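## Task

Pick up the small cardboard box from the desk and set it down on the counter that stands behind the shelving, leaving the stacked cartons where they were. The robot must not topple or finish leaning, or the task fails.

## Robot and tools

ROBOT. A TidyBot++: a wheeled base 0.54 m long, 0.50 m wide and 0.38 m tall on four powered casters, carrying one seven-joint arm with a two-finger gripper. The shoulder sits 0.12 m ahead of the base centre, 0.68 m above the floor. Cameras: base_camera (fixed on the base, facing forward) and wrist_camera (aims where the hand points). The arm begins folded with the hand pointing down, sticking out up to 0.08 m past the base front. Arm segments: upper arm 0.42 m, forearm 0.31 m, hand 0.31 m.

FRAMES. Base frame: origin on the floor below the base centre, x forward, y left, z up, metres. hand_pose and hand_target are printed in it: position of the point between the finger pads, then a quaternion qw, qx, qy, qz. The hand's own z axis runs out along the fingers; the fingers close along its y axis. Odometry frame: where the base frame was at scene start. base_odometry counts wheel turns only (slip looks like travel, drift of a few cm and degrees builds up); heading in rad, left positive, -3.142 to 3.142. base_tilt is in degrees, positive when leaning forward or right.

move. One action per call, built from any of base, joints, target, plus optional speeds; all parts start at once.
- base: an object of relative offsets from where the base stands when the command begins, measured along its current axes. translate_m: metres, forward positive, -2 to 2. strafe_m: metres, left positive, -2 to 2. rotate_rad: radians, counter-clockwise from above positive, -6.3 to 6.3. Translate and strafe together make one straight-line move.
- joints: an object of absolute targets by name. joint_1_rad (any angle; positive is clockwise from above, the opposite of heading), joint_2_rad -2.249 to 2.249 (0 = upper arm vertical), joint_3_rad (any angle), joint_4_rad -2.579 to 2.579 (elbow, 0 = straight), joint_5_rad (any angle), joint_6_rad -2.099 to 2.099 (wrist), joint_7_rad (any angle; at 1.57 with hand down, fingers open left-right), all in radians; gripper_pos 0 (open, about 85 mm gap) to 1 (closed); gap is roughly 85 x (1 - gripper_pos) mm. Unlimited joints take the short way round, so send steps under half a turn. Done tolerances: ±0.039 for joints 1 to 4, ±0.095 for 5 to 7, ±0.03 for the gripper.
- target: one list of seven numbers [x, y, z, qw, qx, qy, qz], an absolute hand pose in the base frame, metres. Only gripper_pos may accompany it in joints. The controller chooses joint angles itself and may swing the elbow. To fix a residual error, add (wanted minus hand_pose) to your last target. To hold still while loaded, resend hand_target, not hand_pose.
- speeds: top speeds for this action only: translate_m or strafe_m 0.05 to 0.5 m/s (give only one when both are used), rotate_rad 0.1 to 1.57 rad/s.
- cameras: list of base_camera, wrist_camera or all; [] gives none; omitted gives all.
- blocking: true/omitted waits until everything rests; false returns in about 0.5 s while motion continues. A new move overrides only the parts it names.
An unknown key makes the call invalid; an out-of-range value gets it refused. No action runs beyond 15 s; base moves time out after 14 s.

wait(seconds 0 to 10, cameras) lets time pass and returns the state; it ends early when motions settle. stop(cameras) brakes all running motions. zoom_image(camera, region [x0, y0, x1, y1] in image pixels, top-left origin, at most 504 x 504) enlarges part of the latest image; base_camera is 644x364, wrist_camera 644x476 fisheye. read_manual returns licence texts only. finished_scene(scene = current scene number) ends the scene irreversibly; the goal must hold without the robot.

RESULTS. move reads done, or the worst status. base_status, joint_status, hand_status per motion: moving, done, off_target (resting short, possibly still pushing), stopped, contact_stop or time_out (uncommanded stop; target dropped), not_followed (a safety check held back the joints; see joint command not followed, pose unreachable, cause:), torque_fault, limit_stop_at_motor_heat. on_its_own lists unrequested behaviour. motor_effort gives percent of maximum, peak in brackets. Gripper at 1 reading done means it holds nothing; off_target means it closed on something. ARM HIT means the arm struck itself or the base. MOTOR HOT warns of heating. The first result showing a refusal, uncommanded stop or torque fault cancels the remaining move, wait and finished_scene calls of that reply.

CAUTIONS. Thinking time lets the simulation run. The arm does not avoid obstacles and keeps pushing when blocked; nothing stops it hitting the base. Unreachable poses wander up to 10 s then time out. A downward-pointing hand reaches at most about 0.94 m high, only near the base. Loads make the arm sag; do not command a loaded joint to its current reading. When a held item touches a surface, hand_pose stops dropping and effort shifts only slightly. Closed fingertips extend about 20 mm past the hand point; hand_pose may be 1 to 2 cm off, so check the cameras. The robot can tip if the arm snags above about 0.6 m while the base moves, if it reaches far out from folded over nearby furniture, or swings sideways when extended; back away or retract to recover. Torque limits: 104.5 N m (joints 1 to 4), 51.3 N m (5 to 7); exceeding one freezes the arm for 10 s. Heat at 75 °C makes the arm sink for 30 to 60 s. Avoid dropping items, releasing moving items, slams, hard pushes, gripping hard on something still resting on a surface, fast-swung loads, and disturbing the stacked cartons. Loose objects may occasionally get nudged.

Each tool is called after "Emit:" by a JSON object that holds its "name" and its "arguments".

## Session

Emit:
{"name": "move", "arguments": {}}

Scene clock: 0.00 s.
base_odometry: x=+0.000 y=+0.000 heading=+0.000
base_tilt: forward=-0.5 right=-0.1
base_status: not commanded
joint_positions: joint_1_rad=+0.002 joint_2_rad=-0.375 joint_3_rad=+3.129 joint_4_rad=-2.521 joint_5_rad=+0.021 joint_6_rad=-0.895 joint_7_rad=+1.547 gripper_pos=+0.000
joint_status: not commanded
motor_effort: joint_1_rad=+0 joint_2_rad=-1 joint_3_rad=+0 joint_4_rad=+17 joint_5_rad=+0 joint_6_rad=+0 joint_7_rad=+0
hand_pose: x=+0.2600 y=-0.0027 z=+0.5927 quat_wxyz=(+0.010, +0.999, -0.001, +0.051) (m; base frame)
hand_target: x=+0.2599 y=-0.0027 z=+0.5926 quat_wxyz=(+0.010, +0.999, -0.001, +0.051) (m; base frame)
hand_status: not commanded
pictures: base_camera, wrist_camera

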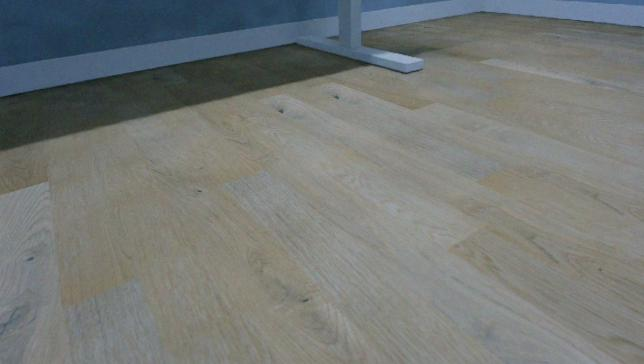

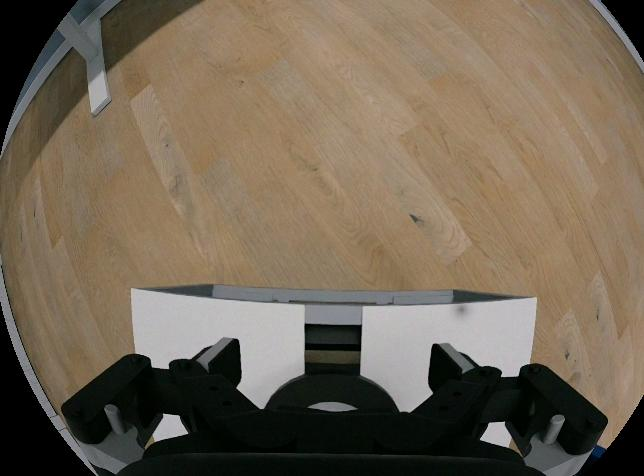

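Emit:
{"name": "move", "arguments": {"joints": {"joint_2_rad":-0.7,"joint_4_rad":-2.0,"joint_6_rad":-0.6}}}

Emit:
{"name": "move", "arguments": {"joints": {"joint_1_rad":1.2}, "cameras": ["wrist_camera"]}}

Emit:
{"name": "move", "arguments": {"joints": {"joint_1_rad":2.5}, "cameras": ["wrist_camera"]}}

Emit:
{"name": "move", "arguments": {"joints": {"joint_1_rad":3.8}, "cameras": ["wrist_camera"]}}

Emit:
{"name": "move", "arguments": {"joints": {"joint_1_rad":5.1}, "cameras": ["wrist_camera"]}}

Scene clock: 7.73 s.
move: done
base_odometry: x=+0.000 y=+0.000 heading=+0.000
base_tilt: forward=-0.6 right=-0.1
base_status: not commanded
joint_positions: joint_1_rad=+0.002 joint_2_rad=-0.687 joint_3_rad=+3.129 joint_4_rad=-2.015 joint_5_rad=+0.021 joint_6_rad=-0.651 joint_7_rad=+1.547 gripper_pos=+0.000
joint_status: all done
motor_effort: joint_1_rad=+0(0) joint_2_rad=+2(4) joint_3_rad=+1(1) joint_4_rad=+22(23) joint_5_rad=+0(0) joint_6_rad=+7(8) joint_7_rad=+0(0)
hand_pose: x=+0.4430 y=+0.0024 z=+0.9590 quat_wxyz=(+0.004, +0.836, -0.001, +0.549) (m; base frame)
hand_target: x=+0.4453 y=+0.0029 z=+0.9870 quat_wxyz=(+0.004, +0.813, +0.000, +0.582) (m; base frame)
hand_status: not commanded
pictures: base_camera, wrist_camera

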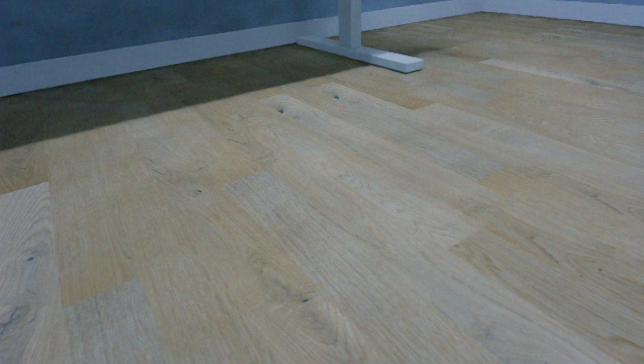

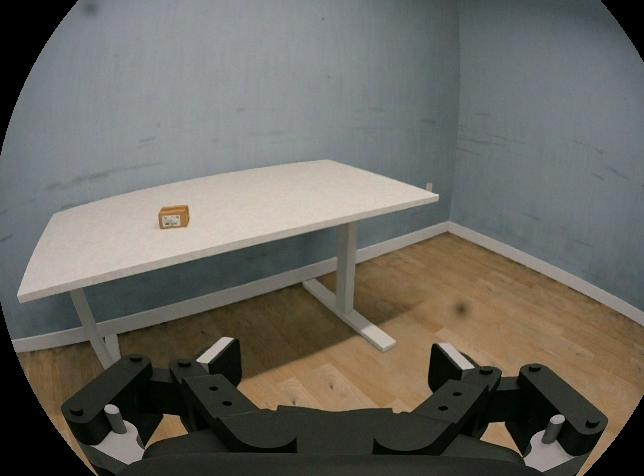

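Scene clock: 10.20 s.
move: done
base_odometry: x=+0.000 y=+0.000 heading=+0.000
base_tilt: forward=-0.6 right=-0.1
base_status: not commanded
joint_positions: joint_1_rad=+1.189 joint_2_rad=-0.687 joint_3_rad=+3.129 joint_4_rad=-2.015 joint_5_rad=+0.021 joint_6_rad=-0.647 joint_7_rad=+1.547 gripper_pos=+0.000
joint_status: all done
motor_effort: joint_1_rad=+0(1) joint_2_rad=+2(3) joint_3_rad=+1(2) joint_4_rad=+23(23) joint_5_rad=+0(1) joint_6_rad=+8(8) joint_7_rad=+0(0)
hand_pose: x=+0.2427 y=-0.3000 z=+0.9602 quat_wxyz=(+0.312, +0.691, -0.468, +0.454) (m; base frame)
hand_target: x=+0.2404 y=-0.3029 z=+0.9870 quat_wxyz=(+0.331, +0.671, -0.459, +0.478) (m; base frame)
hand_status: not commanded
pictures: wrist_camera

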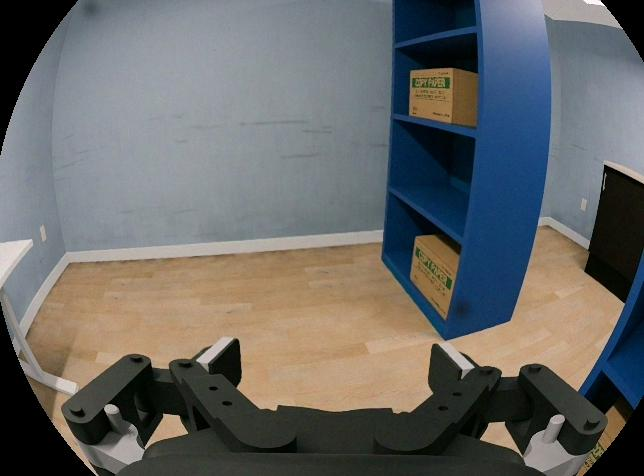

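Scene clock: 12.77 s.
move: done
base_odometry: x=+0.000 y=+0.000 heading=+0.000
base_tilt: forward=-0.6 right=-0.1
base_status: not commanded
joint_positions: joint_1_rad=+2.489 joint_2_rad=-0.687 joint_3_rad=+3.129 joint_4_rad=-2.015 joint_5_rad=+0.021 joint_6_rad=-0.647 joint_7_rad=+1.547 gripper_pos=+0.000
joint_status: all done
motor_effort: joint_1_rad=+0(1) joint_2_rad=+2(3) joint_3_rad=+1(2) joint_4_rad=+22(23) joint_5_rad=+0(1) joint_6_rad=+8(8) joint_7_rad=+0(0)
hand_pose: x=-0.1370 y=-0.1995 z=+0.9603 quat_wxyz=(+0.523, +0.267, -0.791, +0.173) (m; base frame)
hand_target: x=-0.1404 y=-0.1980 z=+0.9870 quat_wxyz=(+0.553, +0.257, -0.772, +0.180) (m; base frame)
hand_status: not commanded
pictures: wrist_camera

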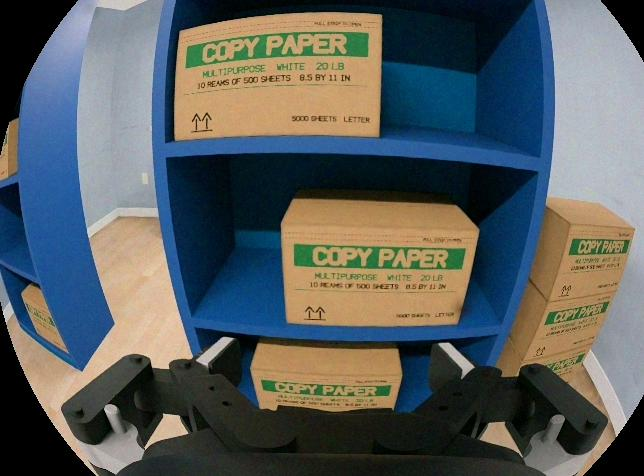

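Scene clock: 15.33 s.
move: done
base_odometry: x=+0.000 y=+0.000 heading=+0.000
base_tilt: forward=-0.6 right=-0.1
base_status: not commanded
joint_positions: joint_1_rad=+3.789 joint_2_rad=-0.687 joint_3_rad=+3.129 joint_4_rad=-2.015 joint_5_rad=+0.021 joint_6_rad=-0.647 joint_7_rad=+1.547 gripper_pos=+0.000
joint_status: all done
motor_effort: joint_1_rad=+0(1) joint_2_rad=+2(3) joint_3_rad=+1(2) joint_4_rad=+22(23) joint_5_rad=+0(1) joint_6_rad=+8(8) joint_7_rad=+0(0)
hand_pose: x=-0.1417 y=+0.1933 z=+0.9603 quat_wxyz=(+0.521, -0.265, -0.791, -0.179) (m; base frame)
hand_target: x=-0.1412 y=+0.1969 z=+0.9870 quat_wxyz=(+0.549, -0.263, -0.770, -0.191) (m; base frame)
hand_status: not commanded
pictures: wrist_camera

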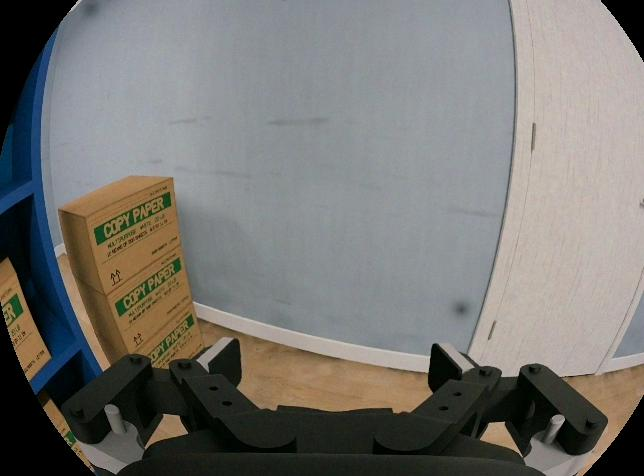

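Scene clock: 17.90 s.
move: done
base_odometry: x=+0.000 y=+0.000 heading=+0.000
base_tilt: forward=-0.6 right=-0.1
base_status: not commanded
joint_positions: joint_1_rad=+5.089 joint_2_rad=-0.687 joint_3_rad=+3.129 joint_4_rad=-2.015 joint_5_rad=+0.021 joint_6_rad=-0.646 joint_7_rad=+1.547 gripper_pos=+0.000
joint_status: all done
motor_effort: joint_1_rad=+0(1) joint_2_rad=+2(3) joint_3_rad=+1(2) joint_4_rad=+23(23) joint_5_rad=+0(1) joint_6_rad=+7(8) joint_7_rad=+0(0)
hand_pose: x=+0.2355 y=+0.3029 z=+0.9604 quat_wxyz=(+0.307, -0.690, -0.469, -0.458) (m; base frame)
hand_target: x=+0.2392 y=+0.3034 z=+0.9870 quat_wxyz=(+0.322, -0.675, -0.454, -0.485) (m; base frame)
hand_status: not commanded
pictures: wrist_camera

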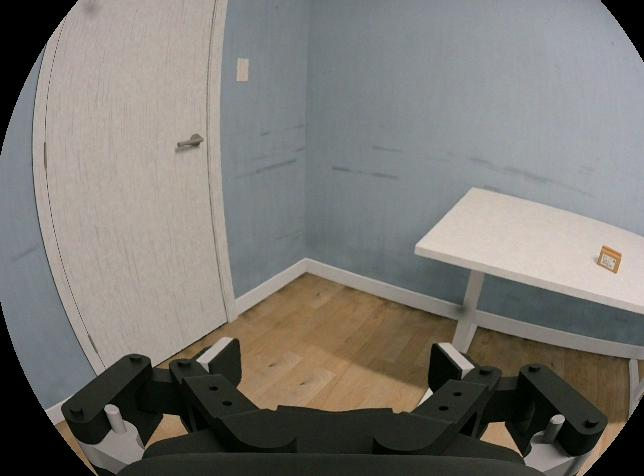

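Emit:
{"name": "move", "arguments": {"joints": {"joint_1_rad":0,"joint_6_rad":-1.0}, "base": {"translate_m":0.5,"strafe_m":0.08,"rotate_rad":0.58}}}

Emit:
{"name": "zoom_image", "arguments": {"camera": "wrist_camera", "region": [200, 80, 500, 330]}}

Scene clock: 44.77 s.
move: done
base_odometry: x=+0.500 y=+0.080 heading=+0.581
base_tilt: forward=-0.5 right=-0.1
base_status: done
joint_positions: joint_1_rad=+6.272 joint_2_rad=-0.692 joint_3_rad=+3.129 joint_4_rad=-2.015 joint_5_rad=+0.021 joint_6_rad=-0.958 joint_7_rad=+1.547 gripper_pos=+0.000
joint_status: all done
motor_effort: joint_1_rad=+0(2) joint_2_rad=+3(5) joint_3_rad=+1(3) joint_4_rad=+22(23) joint_5_rad=+0(1) joint_6_rad=+6(8) joint_7_rad=+0(0)
hand_pose: x=+0.3912 y=+0.0035 z=+0.8800 quat_wxyz=(-0.004, -0.909, -0.002, -0.417) (m; base frame)
hand_target: x=+0.3829 y=+0.0001 z=+0.8803 quat_wxyz=(-0.007, -0.913, +0.003, -0.409) (m; base frame)
hand_status: not commanded
pictures: base_camera, wrist_camera

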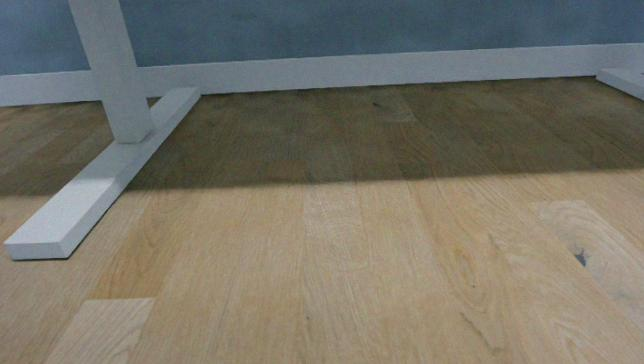

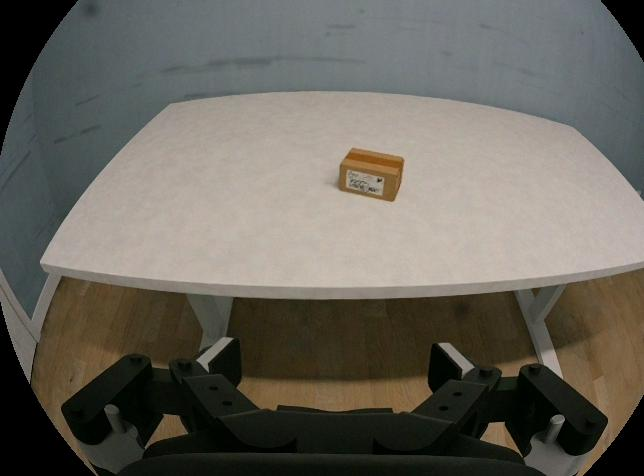

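Scaled by 1.680.

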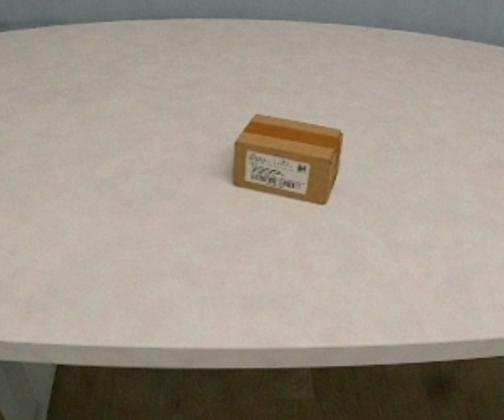

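Emit:
{"name": "move", "arguments": {"base": {"translate_m":0.13}, "cameras": []}}

Emit:
{"name": "move", "arguments": {"target": [0.56, -0.05, 0.90, 0, 0.811, 0.585, 0]}}

Scene clock: 55.87 s.
move: done
base_odometry: x=+0.609 y=+0.151 heading=+0.581
base_tilt: forward=-0.5 right=-0.1
base_status: done
joint_positions: joint_1_rad=+6.272 joint_2_rad=-0.693 joint_3_rad=+3.129 joint_4_rad=-2.015 joint_5_rad=+0.021 joint_6_rad=-0.963 joint_7_rad=+1.547 gripper_pos=+0.000
joint_status: not commanded
motor_effort: joint_1_rad=+0(1) joint_2_rad=+3(6) joint_3_rad=+1(2) joint_4_rad=+22(22) joint_5_rad=+0(1) joint_6_rad=+6(7) joint_7_rad=+0(1)
hand_pose: x=+0.3900 y=+0.0034 z=+0.8791 quat_wxyz=(-0.005, -0.910, -0.002, -0.416) (m; base frame)
hand_target: x=+0.3829 y=+0.0001 z=+0.8803 quat_wxyz=(-0.007, -0.913, +0.003, -0.409) (m; base frame)
hand_status: not commanded
pictures: none
No camera images: "cameras" was empty.

Scene clock: 58.80 s.
move: done
base_odometry: x=+0.609 y=+0.151 heading=+0.581
base_tilt: forward=-0.5 right=-0.1
base_status: not commanded
joint_positions: joint_1_rad=+6.450 joint_2_rad=+0.407 joint_3_rad=+3.019 joint_4_rad=-0.722 joint_5_rad=+0.021 joint_6_rad=-1.994 joint_7_rad=+2.859 gripper_pos=+0.000
joint_status: not commanded
motor_effort: joint_1_rad=+0(1) joint_2_rad=-30(32) joint_3_rad=+0(2) joint_4_rad=+16(23) joint_5_rad=-1(1) joint_6_rad=+0(7) joint_7_rad=+0(0)
hand_pose: x=+0.5722 y=-0.0390 z=+0.8930 quat_wxyz=(+0.005, -0.818, -0.575, -0.018) (m; base frame)
hand_target: x=+0.5600 y=-0.0500 z=+0.9000 quat_wxyz=(+0.000, -0.811, -0.585, +0.000) (m; base frame)
hand_status: done (0.018 m and 2.5 deg from the pose sent, 0.179 m and 84.7 deg at the start)
pictures: base_camera, wrist_camera

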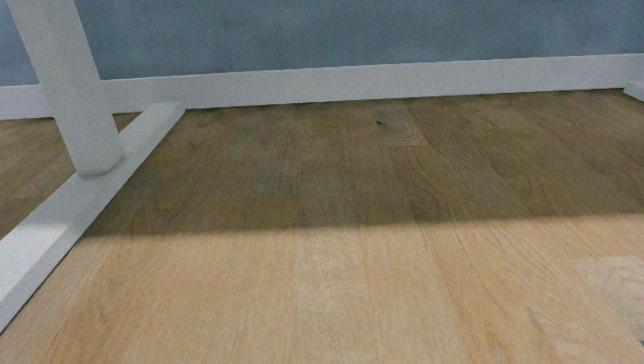

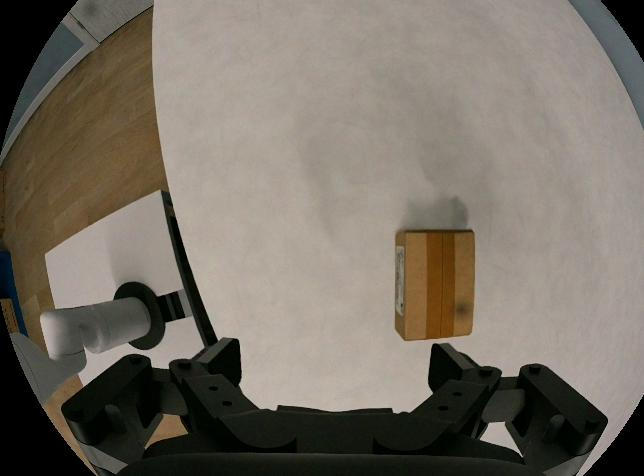

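Emit:
{"name": "move", "arguments": {"target": [0.628, -0.062, 0.85, 0, 0.811, 0.585, 0], "cameras": ["wrist_camera"]}}

Scene clock: 64.73 s.
move: done
base_odometry: x=+0.609 y=+0.151 heading=+0.581
base_tilt: forward=-0.5 right=-0.1
base_status: not commanded
joint_positions: joint_1_rad=+6.450 joint_2_rad=+0.586 joint_3_rad=+3.018 joint_4_rad=-0.624 joint_5_rad=+0.032 joint_6_rad=-1.996 joint_7_rad=+2.869 gripper_pos=+0.000
joint_status: not commanded
motor_effort: joint_1_rad=+0(1) joint_2_rad=-36(40) joint_3_rad=-1(2) joint_4_rad=+16(18) joint_5_rad=-1(1) joint_6_rad=-1(2) joint_7_rad=+0(0)
hand_pose: x=+0.6218 y=-0.0501 z=+0.8345 quat_wxyz=(+0.034, -0.818, -0.574, +0.012) (m; base frame)
hand_target: x=+0.6280 y=-0.0620 z=+0.8500 quat_wxyz=(+0.000, -0.811, -0.585, +0.000) (m; base frame)
hand_status: done (0.020 m and 4.4 deg from the pose sent, 0.074 m and 2.5 deg at the start)
pictures: wrist_camera

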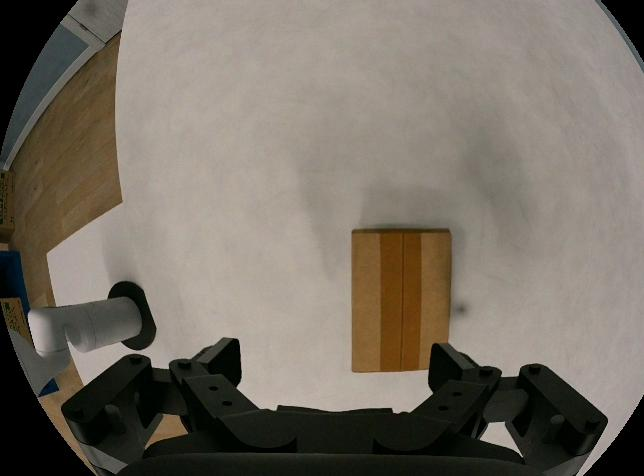

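Emit:
{"name": "move", "arguments": {"target": [0.661, -0.060, 0.82, 0, 0.811, 0.585, 0], "cameras": ["wrist_camera"]}}

Scene clock: 69.53 s.
move: done
base_odometry: x=+0.609 y=+0.151 heading=+0.581
base_tilt: forward=-0.6 right=-0.1
base_status: not commanded
joint_positions: joint_1_rad=+6.444 joint_2_rad=+0.659 joint_3_rad=+3.018 joint_4_rad=-0.578 joint_5_rad=+0.035 joint_6_rad=-1.976 joint_7_rad=+2.869 gripper_pos=+0.000
joint_status: not commanded
motor_effort: joint_1_rad=+0(1) joint_2_rad=-38(41) joint_3_rad=-1(2) joint_4_rad=+17(17) joint_5_rad=-1(1) joint_6_rad=-1(1) joint_7_rad=+0(0)
hand_pose: x=+0.6477 y=-0.0517 z=+0.8089 quat_wxyz=(+0.038, -0.818, -0.574, +0.013) (m; base frame)
hand_target: x=+0.6610 y=-0.0600 z=+0.8200 quat_wxyz=(+0.000, -0.811, -0.585, +0.000) (m; base frame)
hand_status: done (0.019 m and 4.8 deg from the pose sent, 0.043 m and 4.4 deg at the start)
pictures: wrist_camera

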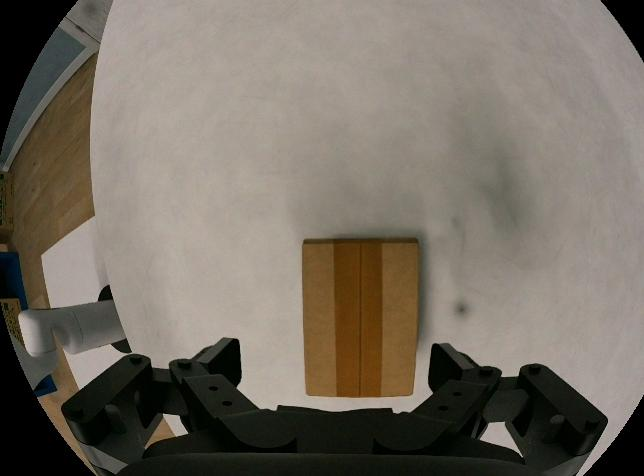

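Emit:
{"name": "move", "arguments": {"target": [0.676, -0.061, 0.79, 0, 0.811, 0.585, 0], "cameras": ["wrist_camera"]}}

Scene clock: 73.43 s.
move: done
base_odometry: x=+0.609 y=+0.151 heading=+0.581
base_tilt: forward=-0.5 right=-0.1
base_status: not commanded
joint_positions: joint_1_rad=+6.444 joint_2_rad=+0.675 joint_3_rad=+3.018 joint_4_rad=-0.604 joint_5_rad=+0.038 joint_6_rad=-1.896 joint_7_rad=+2.869 gripper_pos=+0.000
joint_status: not commanded
motor_effort: joint_1_rad=+0(0) joint_2_rad=-39(41) joint_3_rad=-1(2) joint_4_rad=+17(18) joint_5_rad=+0(1) joint_6_rad=-1(1) joint_7_rad=+0(0)
hand_pose: x=+0.6687 y=-0.0537 z=+0.7919 quat_wxyz=(+0.025, -0.818, -0.574, -0.001) (m; base frame)
hand_target: x=+0.6760 y=-0.0610 z=+0.7900 quat_wxyz=(+0.000, -0.811, -0.585, +0.000) (m; base frame)
hand_status: done (0.010 m and 3.3 deg from the pose sent, 0.035 m and 4.8 deg at the start)
pictures: wrist_camera

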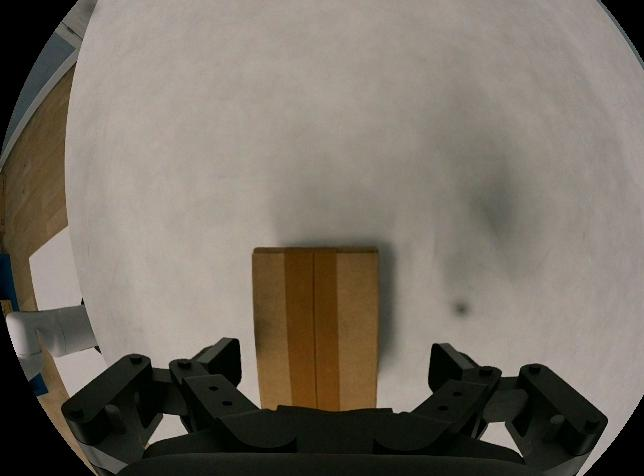

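Emit:
{"name": "move", "arguments": {"target": [0.670, -0.063, 0.765, 0, 0.811, 0.585, 0], "cameras": ["wrist_camera"]}}

Scene clock: 76.30 s.
move: off_target
base_odometry: x=+0.609 y=+0.151 heading=+0.581
base_tilt: forward=-0.5 right=-0.1
base_status: not commanded
joint_positions: joint_1_rad=+6.449 joint_2_rad=+0.670 joint_3_rad=+3.000 joint_4_rad=-0.754 joint_5_rad=+0.045 joint_6_rad=-1.785 joint_7_rad=+2.869 gripper_pos=+0.000
joint_status: not commanded
motor_effort: joint_1_rad=+0(0) joint_2_rad=-39(41) joint_3_rad=-1(2) joint_4_rad=+17(18) joint_5_rad=-1(1) joint_6_rad=-1(1) joint_7_rad=+0(0)
hand_pose: x=+0.6668 y=-0.0482 z=+0.7497 quat_wxyz=(+0.036, -0.814, -0.580, +0.011) (m; base frame)
hand_target: x=+0.6700 y=-0.0630 z=+0.7650 quat_wxyz=(+0.000, -0.811, -0.585, +0.000) (m; base frame)
hand_status: off_target (0.022 m and 4.4 deg from the pose sent, 0.028 m and 3.3 deg at the start)
pictures: wrist_camera

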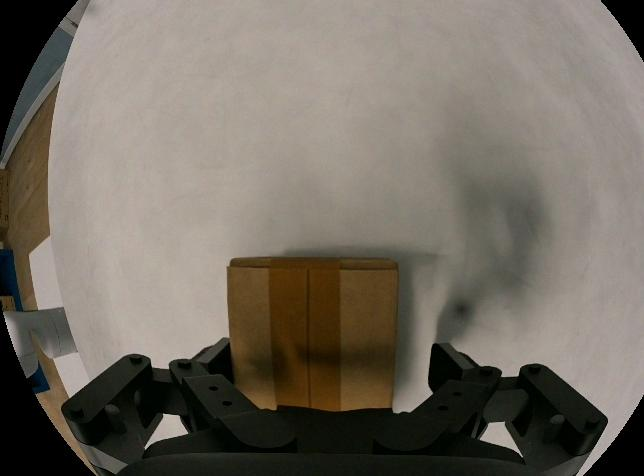

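Emit:
{"name": "zoom_image", "arguments": {"camera": "wrist_camera", "region": [150, 230, 500, 430]}}

Scaled by 1.440.

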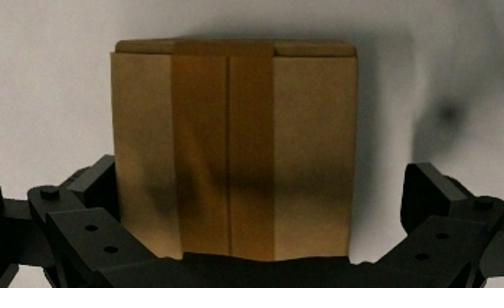

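Emit:
{"name": "move", "arguments": {"target": [0.662, -0.063, 0.783, 0, 0.811, 0.585, 0], "cameras": ["wrist_camera"]}}

Scene clock: 82.23 s.
move: off_target
base_odometry: x=+0.609 y=+0.151 heading=+0.581
base_tilt: forward=-0.5 right=-0.1
base_status: not commanded
joint_positions: joint_1_rad=+6.449 joint_2_rad=+0.652 joint_3_rad=+3.000 joint_4_rad=-0.750 joint_5_rad=+0.046 joint_6_rad=-1.786 joint_7_rad=+2.869 gripper_pos=+0.000
joint_status: not commanded
motor_effort: joint_1_rad=+0(0) joint_2_rad=-39(41) joint_3_rad=-2(2) joint_4_rad=+17(18) joint_5_rad=-1(1) joint_6_rad=-1(1) joint_7_rad=+0(0)
hand_pose: x=+0.6664 y=-0.0482 z=+0.7608 quat_wxyz=(+0.029, -0.814, -0.580, +0.003) (m; base frame)
hand_target: x=+0.6620 y=-0.0630 z=+0.7830 quat_wxyz=(+0.000, -0.811, -0.585, +0.000) (m; base frame)
hand_status: off_target (0.027 m and 3.4 deg from the pose sent, 0.037 m and 4.4 deg at the start)
pictures: wrist_camera

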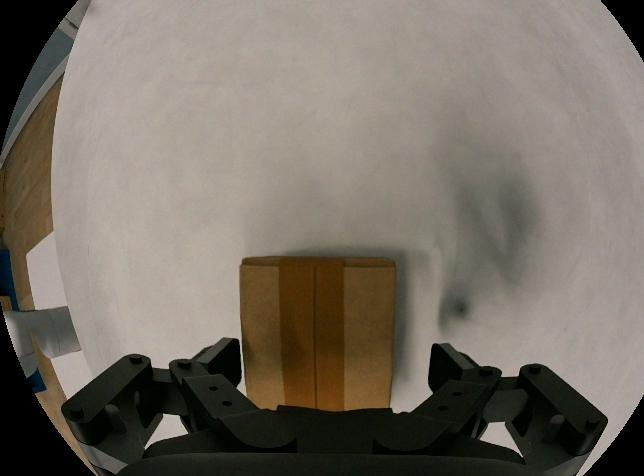

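Emit:
{"name": "move", "arguments": {"joints": {"gripper_pos":0.5}, "cameras": ["wrist_camera"]}}

Scene clock: 86.13 s.
move: off_target
base_odometry: x=+0.609 y=+0.151 heading=+0.581
base_tilt: forward=-0.6 right=-0.1
base_status: not commanded
joint_positions: joint_1_rad=+6.449 joint_2_rad=+0.646 joint_3_rad=+3.000 joint_4_rad=-0.750 joint_5_rad=+0.046 joint_6_rad=-1.786 joint_7_rad=+2.869 gripper_pos=+0.358
joint_status: gripper_pos off_target (ended at +0.358, target +0.500)
motor_effort: joint_1_rad=+0(1) joint_2_rad=-40(41) joint_3_rad=-2(2) joint_4_rad=+18(18) joint_5_rad=-1(1) joint_6_rad=-1(1) joint_7_rad=+0(0)
hand_pose: x=+0.6660 y=-0.0482 z=+0.7639 quat_wxyz=(+0.027, -0.814, -0.580, +0.001) (m; base frame)
hand_target: x=+0.6620 y=-0.0630 z=+0.7830 quat_wxyz=(+0.000, -0.811, -0.585, +0.000) (m; base frame)
hand_status: not commanded
pictures: wrist_camera

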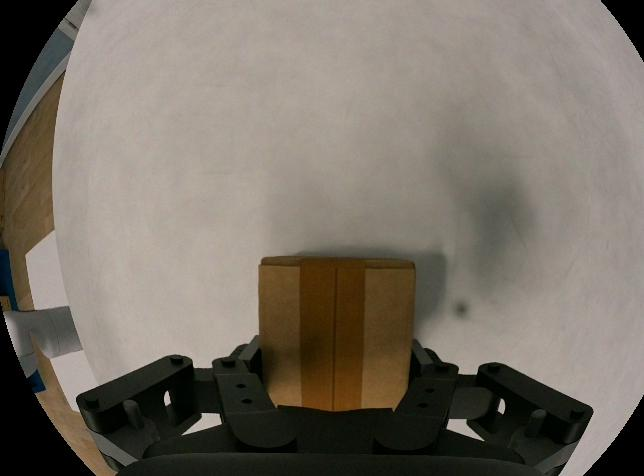

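Emit:
{"name": "move", "arguments": {"target": [0.62, -0.05, 0.90, 0, 0.811, 0.585, 0], "joints": {"gripper_pos":0.6}, "cameras": ["wrist_camera"]}}

Scene clock: 90.53 s.
move: off_target
base_odometry: x=+0.609 y=+0.151 heading=+0.581
base_tilt: forward=-0.5 right=+0.0
base_status: not commanded
joint_positions: joint_1_rad=+6.403 joint_2_rad=+0.674 joint_3_rad=+3.080 joint_4_rad=-0.244 joint_5_rad=+0.046 joint_6_rad=-2.054 joint_7_rad=+2.877 gripper_pos=+0.358
joint_status: gripper_pos off_target (ended at +0.358, target +0.600)
motor_effort: joint_1_rad=+0(1) joint_2_rad=-39(42) joint_3_rad=+0(2) joint_4_rad=+16(19) joint_5_rad=-1(1) joint_6_rad=+1(1) joint_7_rad=+0(0)
hand_pose: x=+0.6801 y=-0.0601 z=+0.8954 quat_wxyz=(-0.054, -0.821, -0.565, -0.066) (m; base frame)
hand_target: x=+0.6685 y=-0.0546 z=+0.9038 quat_wxyz=(-0.052, -0.809, -0.583, -0.059) (m; base frame)
hand_status: off_target (0.061 m and 10.1 deg from the pose sent, 0.144 m and 3.1 deg at the start; a joint's target at an end of its range on 44 of 44 steps)
pictures: wrist_camera

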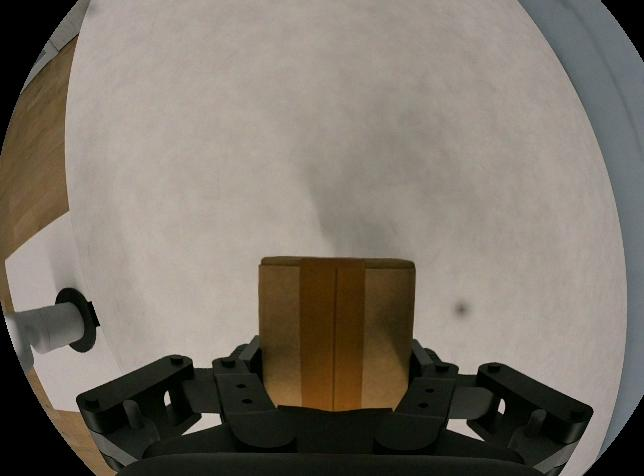

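Emit:
{"name": "move", "arguments": {"joints": {"joint_1_rad":6.283,"joint_2_rad":-0.69,"joint_3_rad":3.14,"joint_4_rad":-2.02,"joint_5_rad":0.02,"joint_6_rad":-1.0,"joint_7_rad":1.55}, "cameras": []}}

Emit:
{"name": "move", "arguments": {"base": {"translate_m":-0.727,"strafe_m":-0.643,"rotate_rad":-3.06}}}

Emit:
{"name": "move", "arguments": {"joints": {"joint_6_rad":-0.5}}}

Scene clock: 101.50 s.
move: done
base_odometry: x=+0.609 y=+0.151 heading=+0.581
base_tilt: forward=-0.6 right=-0.1
base_status: not commanded
joint_positions: joint_1_rad=+6.295 joint_2_rad=-0.671 joint_3_rad=+3.126 joint_4_rad=-1.997 joint_5_rad=+0.046 joint_6_rad=-1.053 joint_7_rad=+1.591 gripper_pos=+0.358
joint_status: all done
motor_effort: joint_1_rad=+0(1) joint_2_rad=+3(41) joint_3_rad=+1(2) joint_4_rad=+22(23) joint_5_rad=+0(2) joint_6_rad=+6(7) joint_7_rad=+0(2)
hand_pose: x=+0.3773 y=-0.0093 z=+0.8630 quat_wxyz=(-0.031, -0.928, -0.014, -0.372) (m; base frame)
hand_target: x=+0.3823 y=-0.0033 z=+0.8670 quat_wxyz=(-0.006, -0.919, +0.007, -0.395) (m; base frame)
hand_status: not commanded
pictures: none
No camera images: "cameras" was empty.

Scene clock: 105.33 s.
move: done
base_odometry: x=+0.354 y=-0.785 heading=-2.478
base_tilt: forward=-0.6 right=+0.0
base_status: done
joint_positions: joint_1_rad=+6.292 joint_2_rad=-0.674 joint_3_rad=+3.133 joint_4_rad=-1.997 joint_5_rad=+0.046 joint_6_rad=-1.046 joint_7_rad=+1.589 gripper_pos=+0.358
joint_status: not commanded
motor_effort: joint_1_rad=+0(1) joint_2_rad=+3(5) joint_3_rad=+1(4) joint_4_rad=+22(23) joint_5_rad=+1(2) joint_6_rad=+6(7) joint_7_rad=+0(1)
hand_pose: x=+0.3783 y=-0.0104 z=+0.8651 quat_wxyz=(-0.029, -0.926, -0.012, -0.376) (m; base frame)
hand_target: x=+0.3823 y=-0.0033 z=+0.8670 quat_wxyz=(-0.006, -0.919, +0.007, -0.395) (m; base frame)
hand_status: not commanded
pictures: base_camera, wrist_camera

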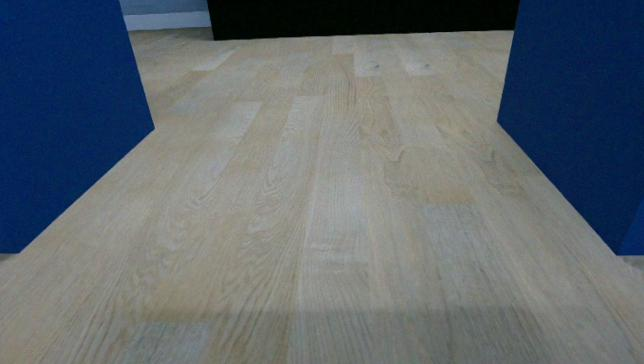

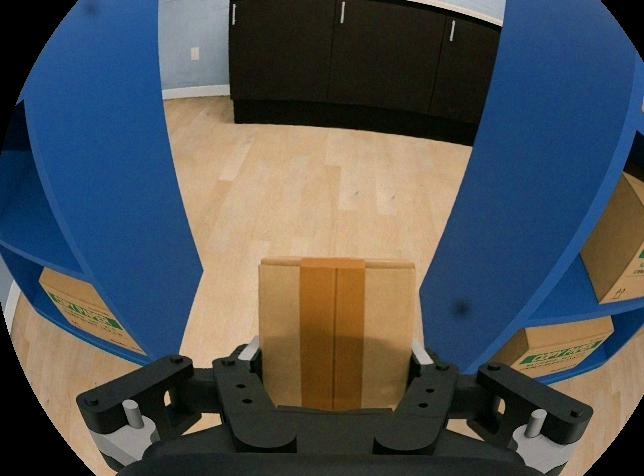

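Scene clock: 106.60 s.
move: done
base_odometry: x=+0.354 y=-0.785 heading=-2.478
base_tilt: forward=-0.6 right=-0.1
base_status: not commanded
joint_positions: joint_1_rad=+6.292 joint_2_rad=-0.674 joint_3_rad=+3.133 joint_4_rad=-2.005 joint_5_rad=+0.046 joint_6_rad=-0.553 joint_7_rad=+1.589 gripper_pos=+0.358
joint_status: all done
motor_effort: joint_1_rad=+0(0) joint_2_rad=+1(3) joint_3_rad=+1(1) joint_4_rad=+24(25) joint_5_rad=+0(0) joint_6_rad=+9(9) joint_7_rad=+0(0)
hand_pose: x=+0.4578 y=-0.0050 z=+0.9892 quat_wxyz=(-0.029, -0.809, -0.017, -0.587) (m; base frame)
hand_target: x=+0.4573 y=-0.0008 z=+1.0015 quat_wxyz=(-0.003, -0.793, +0.003, -0.610) (m; base frame)
hand_status: not commanded
pictures: base_camera, wrist_camera

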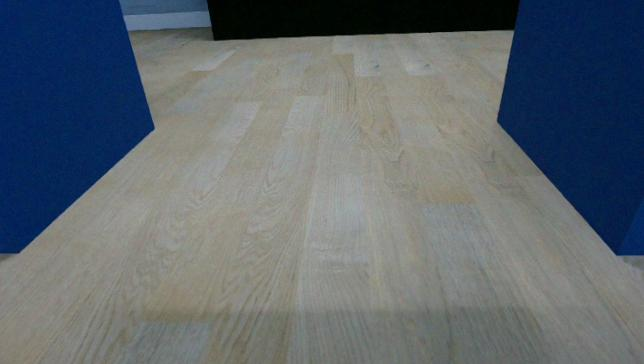

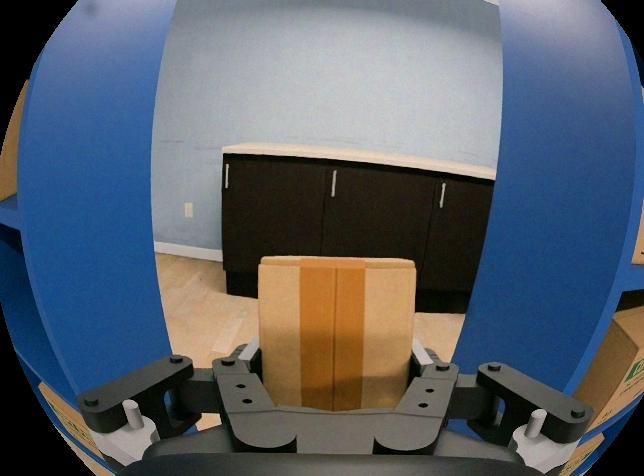

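Emit:
{"name": "move", "arguments": {"base": {"translate_m":1.35}}}

Scene clock: 121.47 s.
move: done
base_odometry: x=-0.709 y=-1.617 heading=-2.479
base_tilt: forward=-0.5 right=-0.1
base_status: done
joint_positions: joint_1_rad=+6.292 joint_2_rad=-0.682 joint_3_rad=+3.133 joint_4_rad=-2.005 joint_5_rad=+0.046 joint_6_rad=-0.551 joint_7_rad=+1.589 gripper_pos=+0.358
joint_status: not commanded
motor_effort: joint_1_rad=+0(1) joint_2_rad=+1(5) joint_3_rad=+1(2) joint_4_rad=+24(25) joint_5_rad=+1(1) joint_6_rad=+9(9) joint_7_rad=+0(0)
hand_pose: x=+0.4554 y=-0.0050 z=+0.9928 quat_wxyz=(-0.029, -0.805, -0.017, -0.592) (m; base frame)
hand_target: x=+0.4573 y=-0.0008 z=+1.0015 quat_wxyz=(-0.003, -0.793, +0.003, -0.610) (m; base frame)
hand_status: not commanded
pictures: base_camera, wrist_camera

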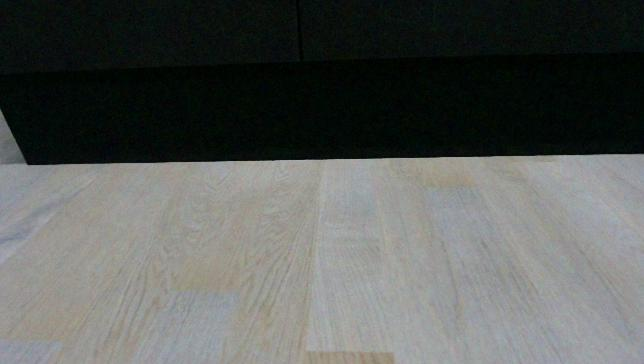

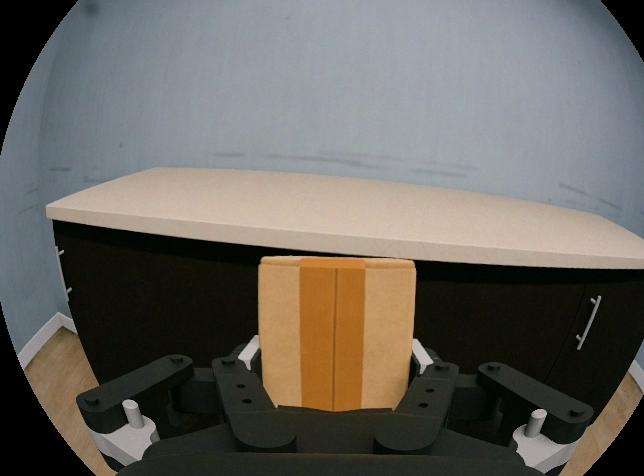

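Emit:
{"name": "move", "arguments": {"base": {"translate_m":0.5}, "speeds": {"translate_m":0.25}}}

Emit:
{"name": "move", "arguments": {"joints": {"joint_2_rad":0.05,"joint_4_rad":-1.0,"joint_6_rad":-1.5}}}

Scene clock: 133.13 s.
move: done
base_odometry: x=-1.104 y=-1.924 heading=-2.480
base_tilt: forward=-0.5 right=+0.0
base_status: done
joint_positions: joint_1_rad=+6.292 joint_2_rad=-0.699 joint_3_rad=+3.133 joint_4_rad=-2.006 joint_5_rad=+0.046 joint_6_rad=-0.531 joint_7_rad=+1.587 gripper_pos=+0.358
joint_status: not commanded
motor_effort: joint_1_rad=+0(1) joint_2_rad=+3(19) joint_3_rad=+1(2) joint_4_rad=+23(24) joint_5_rad=+0(1) joint_6_rad=+8(15) joint_7_rad=+0(1)
hand_pose: x=+0.4519 y=-0.0048 z=+1.0040 quat_wxyz=(-0.029, -0.794, -0.016, -0.606) (m; base frame)
hand_target: x=+0.4573 y=-0.0008 z=+1.0015 quat_wxyz=(-0.003, -0.793, +0.003, -0.610) (m; base frame)
hand_status: not commanded
pictures: base_camera, wrist_camera

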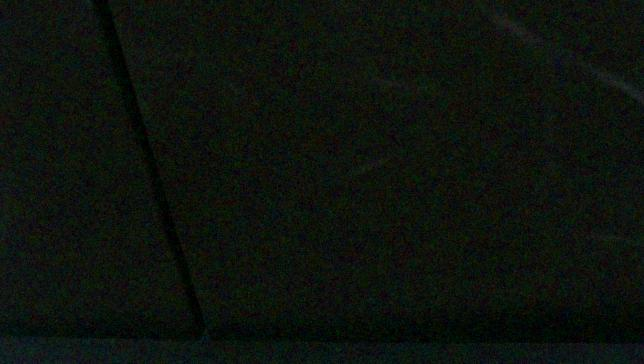

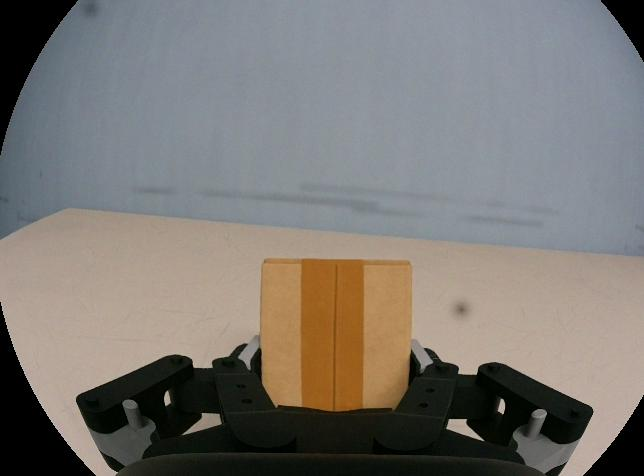

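Scene clock: 135.77 s.
move: done
base_odometry: x=-1.104 y=-1.924 heading=-2.480
base_tilt: forward=-0.6 right=+0.0
base_status: not commanded
joint_positions: joint_1_rad=+6.292 joint_2_rad=+0.044 joint_3_rad=+3.133 joint_4_rad=-1.018 joint_5_rad=+0.046 joint_6_rad=-1.454 joint_7_rad=+1.587 gripper_pos=+0.358
joint_status: all done
motor_effort: joint_1_rad=+0(1) joint_2_rad=-19(21) joint_3_rad=+0(1) joint_4_rad=+18(24) joint_5_rad=+0(1) joint_6_rad=+4(9) joint_7_rad=+0(1)
hand_pose: x=+0.5941 y=-0.0129 z=+1.0036 quat_wxyz=(-0.025, -0.951, -0.003, -0.308) (m; base frame)
hand_target: x=+0.5863 y=-0.0041 z=+1.0001 quat_wxyz=(-0.006, -0.956, +0.011, -0.292) (m; base frame)
hand_status: not commanded
pictures: base_camera, wrist_camera

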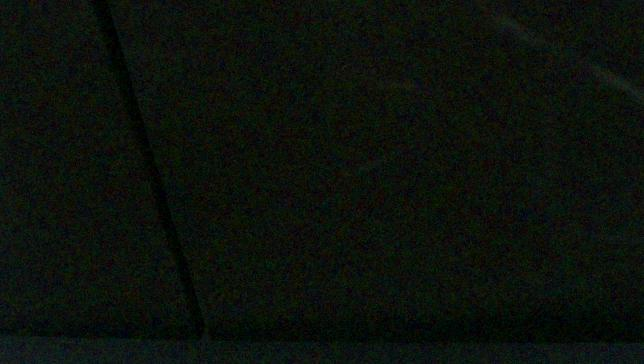

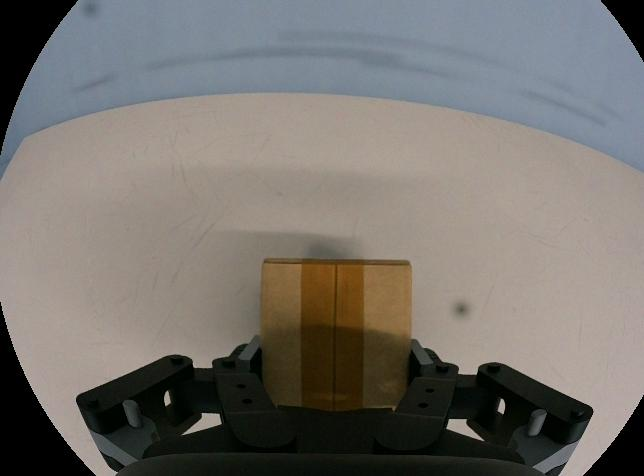

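Emit:
{"name": "move", "arguments": {"joints": {"joint_2_rad":0.1,"joint_4_rad":-0.8,"joint_6_rad":-2.09}, "cameras": ["wrist_camera"]}}

Scene clock: 148.87 s.
move: done
base_odometry: x=-1.104 y=-1.924 heading=-2.480
base_tilt: forward=-0.5 right=+0.0
base_status: not commanded
joint_positions: joint_1_rad=+6.292 joint_2_rad=+0.086 joint_3_rad=+3.133 joint_4_rad=-0.817 joint_5_rad=+0.046 joint_6_rad=-2.038 joint_7_rad=+1.587 gripper_pos=+0.358
joint_status: all done
motor_effort: joint_1_rad=+0(0) joint_2_rad=-17(21) joint_3_rad=+1(1) joint_4_rad=+15(18) joint_5_rad=+0(1) joint_6_rad=+1(5) joint_7_rad=+0(0)
hand_pose: x=+0.4638 y=-0.0116 z=+0.9906 quat_wxyz=(-0.020, -0.995, +0.004, -0.100) (m; base frame)
hand_target: x=+0.4542 y=-0.0035 z=+0.9882 quat_wxyz=(-0.007, -0.997, +0.015, -0.076) (m; base frame)
hand_status: not commanded
pictures: wrist_camera

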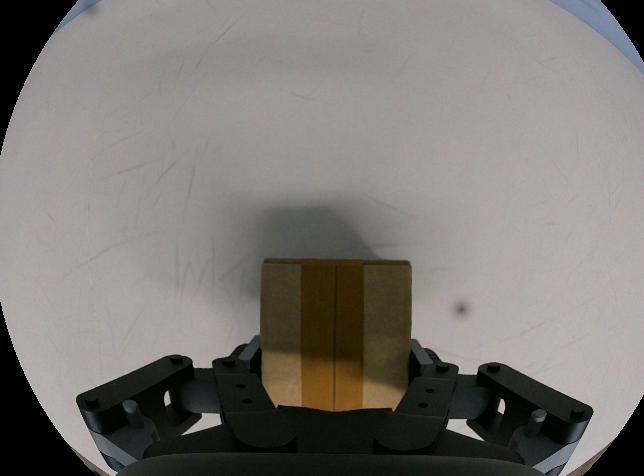

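Emit:
{"name": "move", "arguments": {"joints": {"joint_2_rad":0.2,"joint_4_rad":-0.8,"joint_6_rad":-2.095}, "cameras": ["wrist_camera"]}}

Scene clock: 151.37 s.
move: off_target
base_odometry: x=-1.104 y=-1.924 heading=-2.480
base_tilt: forward=-0.5 right=-0.1
base_status: not commanded
joint_positions: joint_1_rad=+6.292 joint_2_rad=+0.120 joint_3_rad=+3.133 joint_4_rad=-0.779 joint_5_rad=+0.046 joint_6_rad=-2.052 joint_7_rad=+1.587 gripper_pos=+0.358
joint_status: joint_2_rad off_target (ended at +0.120, target +0.200); the others done
motor_effort: joint_1_rad=+0(1) joint_2_rad=-7(17) joint_3_rad=+1(1) joint_4_rad=+8(15) joint_5_rad=+1(1) joint_6_rad=+1(2) joint_7_rad=+0(0)
hand_pose: x=+0.4740 y=-0.0116 z=+0.9899 quat_wxyz=(-0.019, -0.995, +0.004, -0.095) (m; base frame)
hand_target: x=+0.4816 y=-0.0035 z=+0.9531 quat_wxyz=(-0.008, -1.000, +0.015, -0.023) (m; base frame)
hand_status: not commanded
pictures: wrist_camera

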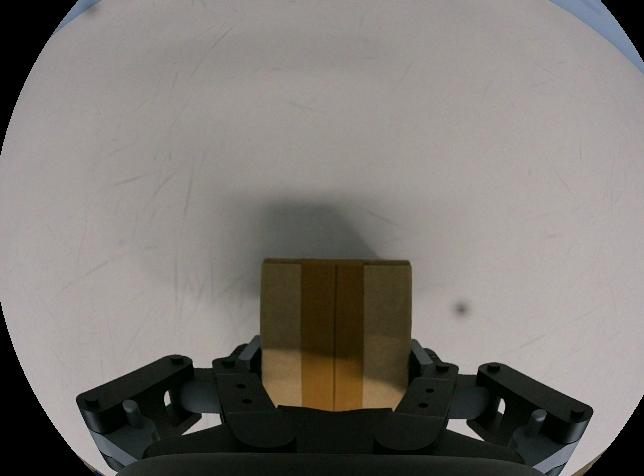

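Emit:
{"name": "move", "arguments": {"joints": {"joint_2_rad":0.09,"joint_4_rad":-0.85,"joint_6_rad":-2.099}, "cameras": ["wrist_camera"]}}

Scene clock: 158.30 s.
move: off_target
base_odometry: x=-1.104 y=-1.924 heading=-2.480
base_tilt: forward=-0.5 right=+0.0
base_status: not commanded
joint_positions: joint_1_rad=+6.292 joint_2_rad=+0.096 joint_3_rad=+3.133 joint_4_rad=-0.804 joint_5_rad=+0.046 joint_6_rad=-2.052 joint_7_rad=+1.585 gripper_pos=+0.358
joint_status: joint_4_rad off_target (ended at -0.804, target -0.850); the others done
joint sent to its limit — joint_6_rad, lower limit.
motor_effort: joint_1_rad=+0(0) joint_2_rad=-14(15) joint_3_rad=+0(1) joint_4_rad=+11(12) joint_5_rad=+0(1) joint_6_rad=-2(6) joint_7_rad=+0(1)
hand_pose: x=+0.4642 y=-0.0116 z=+0.9904 quat_wxyz=(-0.019, -0.995, +0.005, -0.094) (m; base frame)
hand_target: x=+0.4432 y=-0.0035 z=+0.9767 quat_wxyz=(-0.008, -0.998, +0.015, -0.053) (m; base frame)
hand_status: not commanded
pictures: wrist_camera

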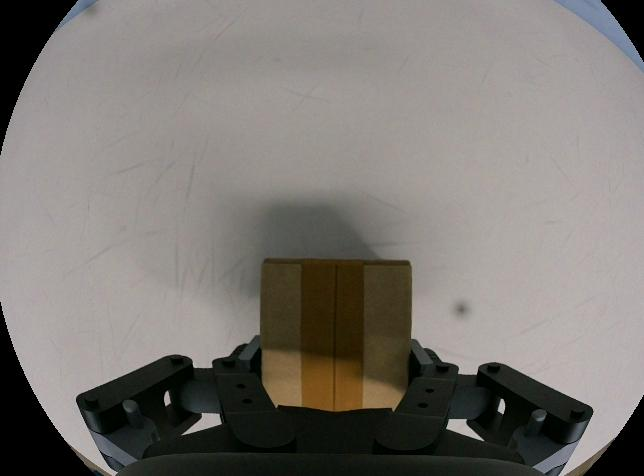

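Emit:
{"name": "move", "arguments": {"joints": {"gripper_pos":0.3}, "cameras": ["wrist_camera"]}}

Scene clock: 161.90 s.
move: done
base_odometry: x=-1.104 y=-1.924 heading=-2.480
base_tilt: forward=-0.5 right=-0.1
base_status: not commanded
joint_positions: joint_1_rad=+6.292 joint_2_rad=+0.097 joint_3_rad=+3.133 joint_4_rad=-0.829 joint_5_rad=+0.046 joint_6_rad=-2.067 joint_7_rad=+1.585 gripper_pos=+0.300
joint_status: all done
motor_effort: joint_1_rad=+0(1) joint_2_rad=-18(20) joint_3_rad=+0(1) joint_4_rad=+16(16) joint_5_rad=+0(1) joint_6_rad=+1(2) joint_7_rad=+0(1)
hand_pose: x=+0.4569 y=-0.0115 z=+0.9818 quat_wxyz=(-0.019, -0.997, +0.005, -0.074) (m; base frame)
hand_target: x=+0.4432 y=-0.0035 z=+0.9767 quat_wxyz=(-0.008, -0.998, +0.015, -0.053) (m; base frame)
hand_status: not commanded
pictures: wrist_camera

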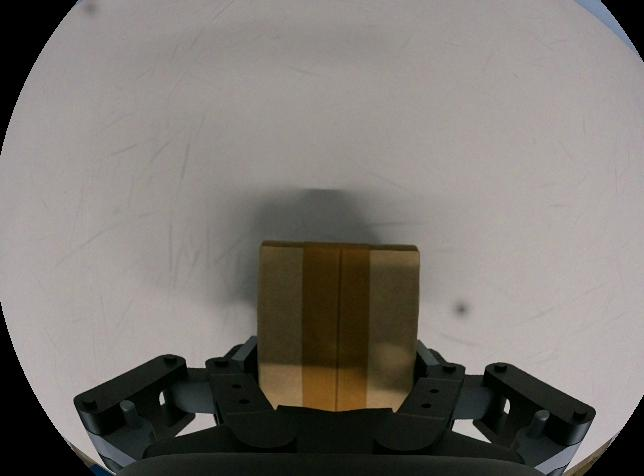

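Emit:
{"name": "move", "arguments": {"joints": {"gripper_pos":0.15}, "cameras": ["wrist_camera"]}}

Scene clock: 164.27 s.
move: done
base_odometry: x=-1.104 y=-1.924 heading=-2.480
base_tilt: forward=-0.5 right=+0.0
base_status: not commanded
joint_positions: joint_1_rad=+6.292 joint_2_rad=+0.097 joint_3_rad=+3.133 joint_4_rad=-0.829 joint_5_rad=+0.046 joint_6_rad=-2.067 joint_7_rad=+1.585 gripper_pos=+0.150
joint_status: all done
motor_effort: joint_1_rad=+0(0) joint_2_rad=-19(19) joint_3_rad=+0(1) joint_4_rad=+16(16) joint_5_rad=+0(0) joint_6_rad=+1(1) joint_7_rad=+0(0)
hand_pose: x=+0.4569 y=-0.0115 z=+0.9818 quat_wxyz=(-0.019, -0.997, +0.005, -0.074) (m; base frame)
hand_target: x=+0.4432 y=-0.0035 z=+0.9767 quat_wxyz=(-0.008, -0.998, +0.015, -0.053) (m; base frame)
hand_status: not commanded
pictures: wrist_camera

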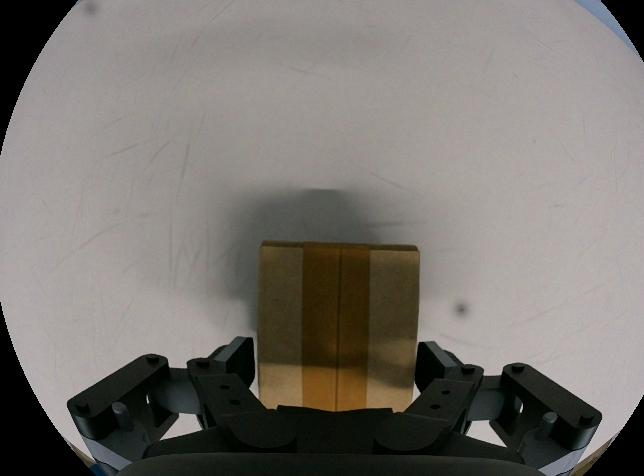

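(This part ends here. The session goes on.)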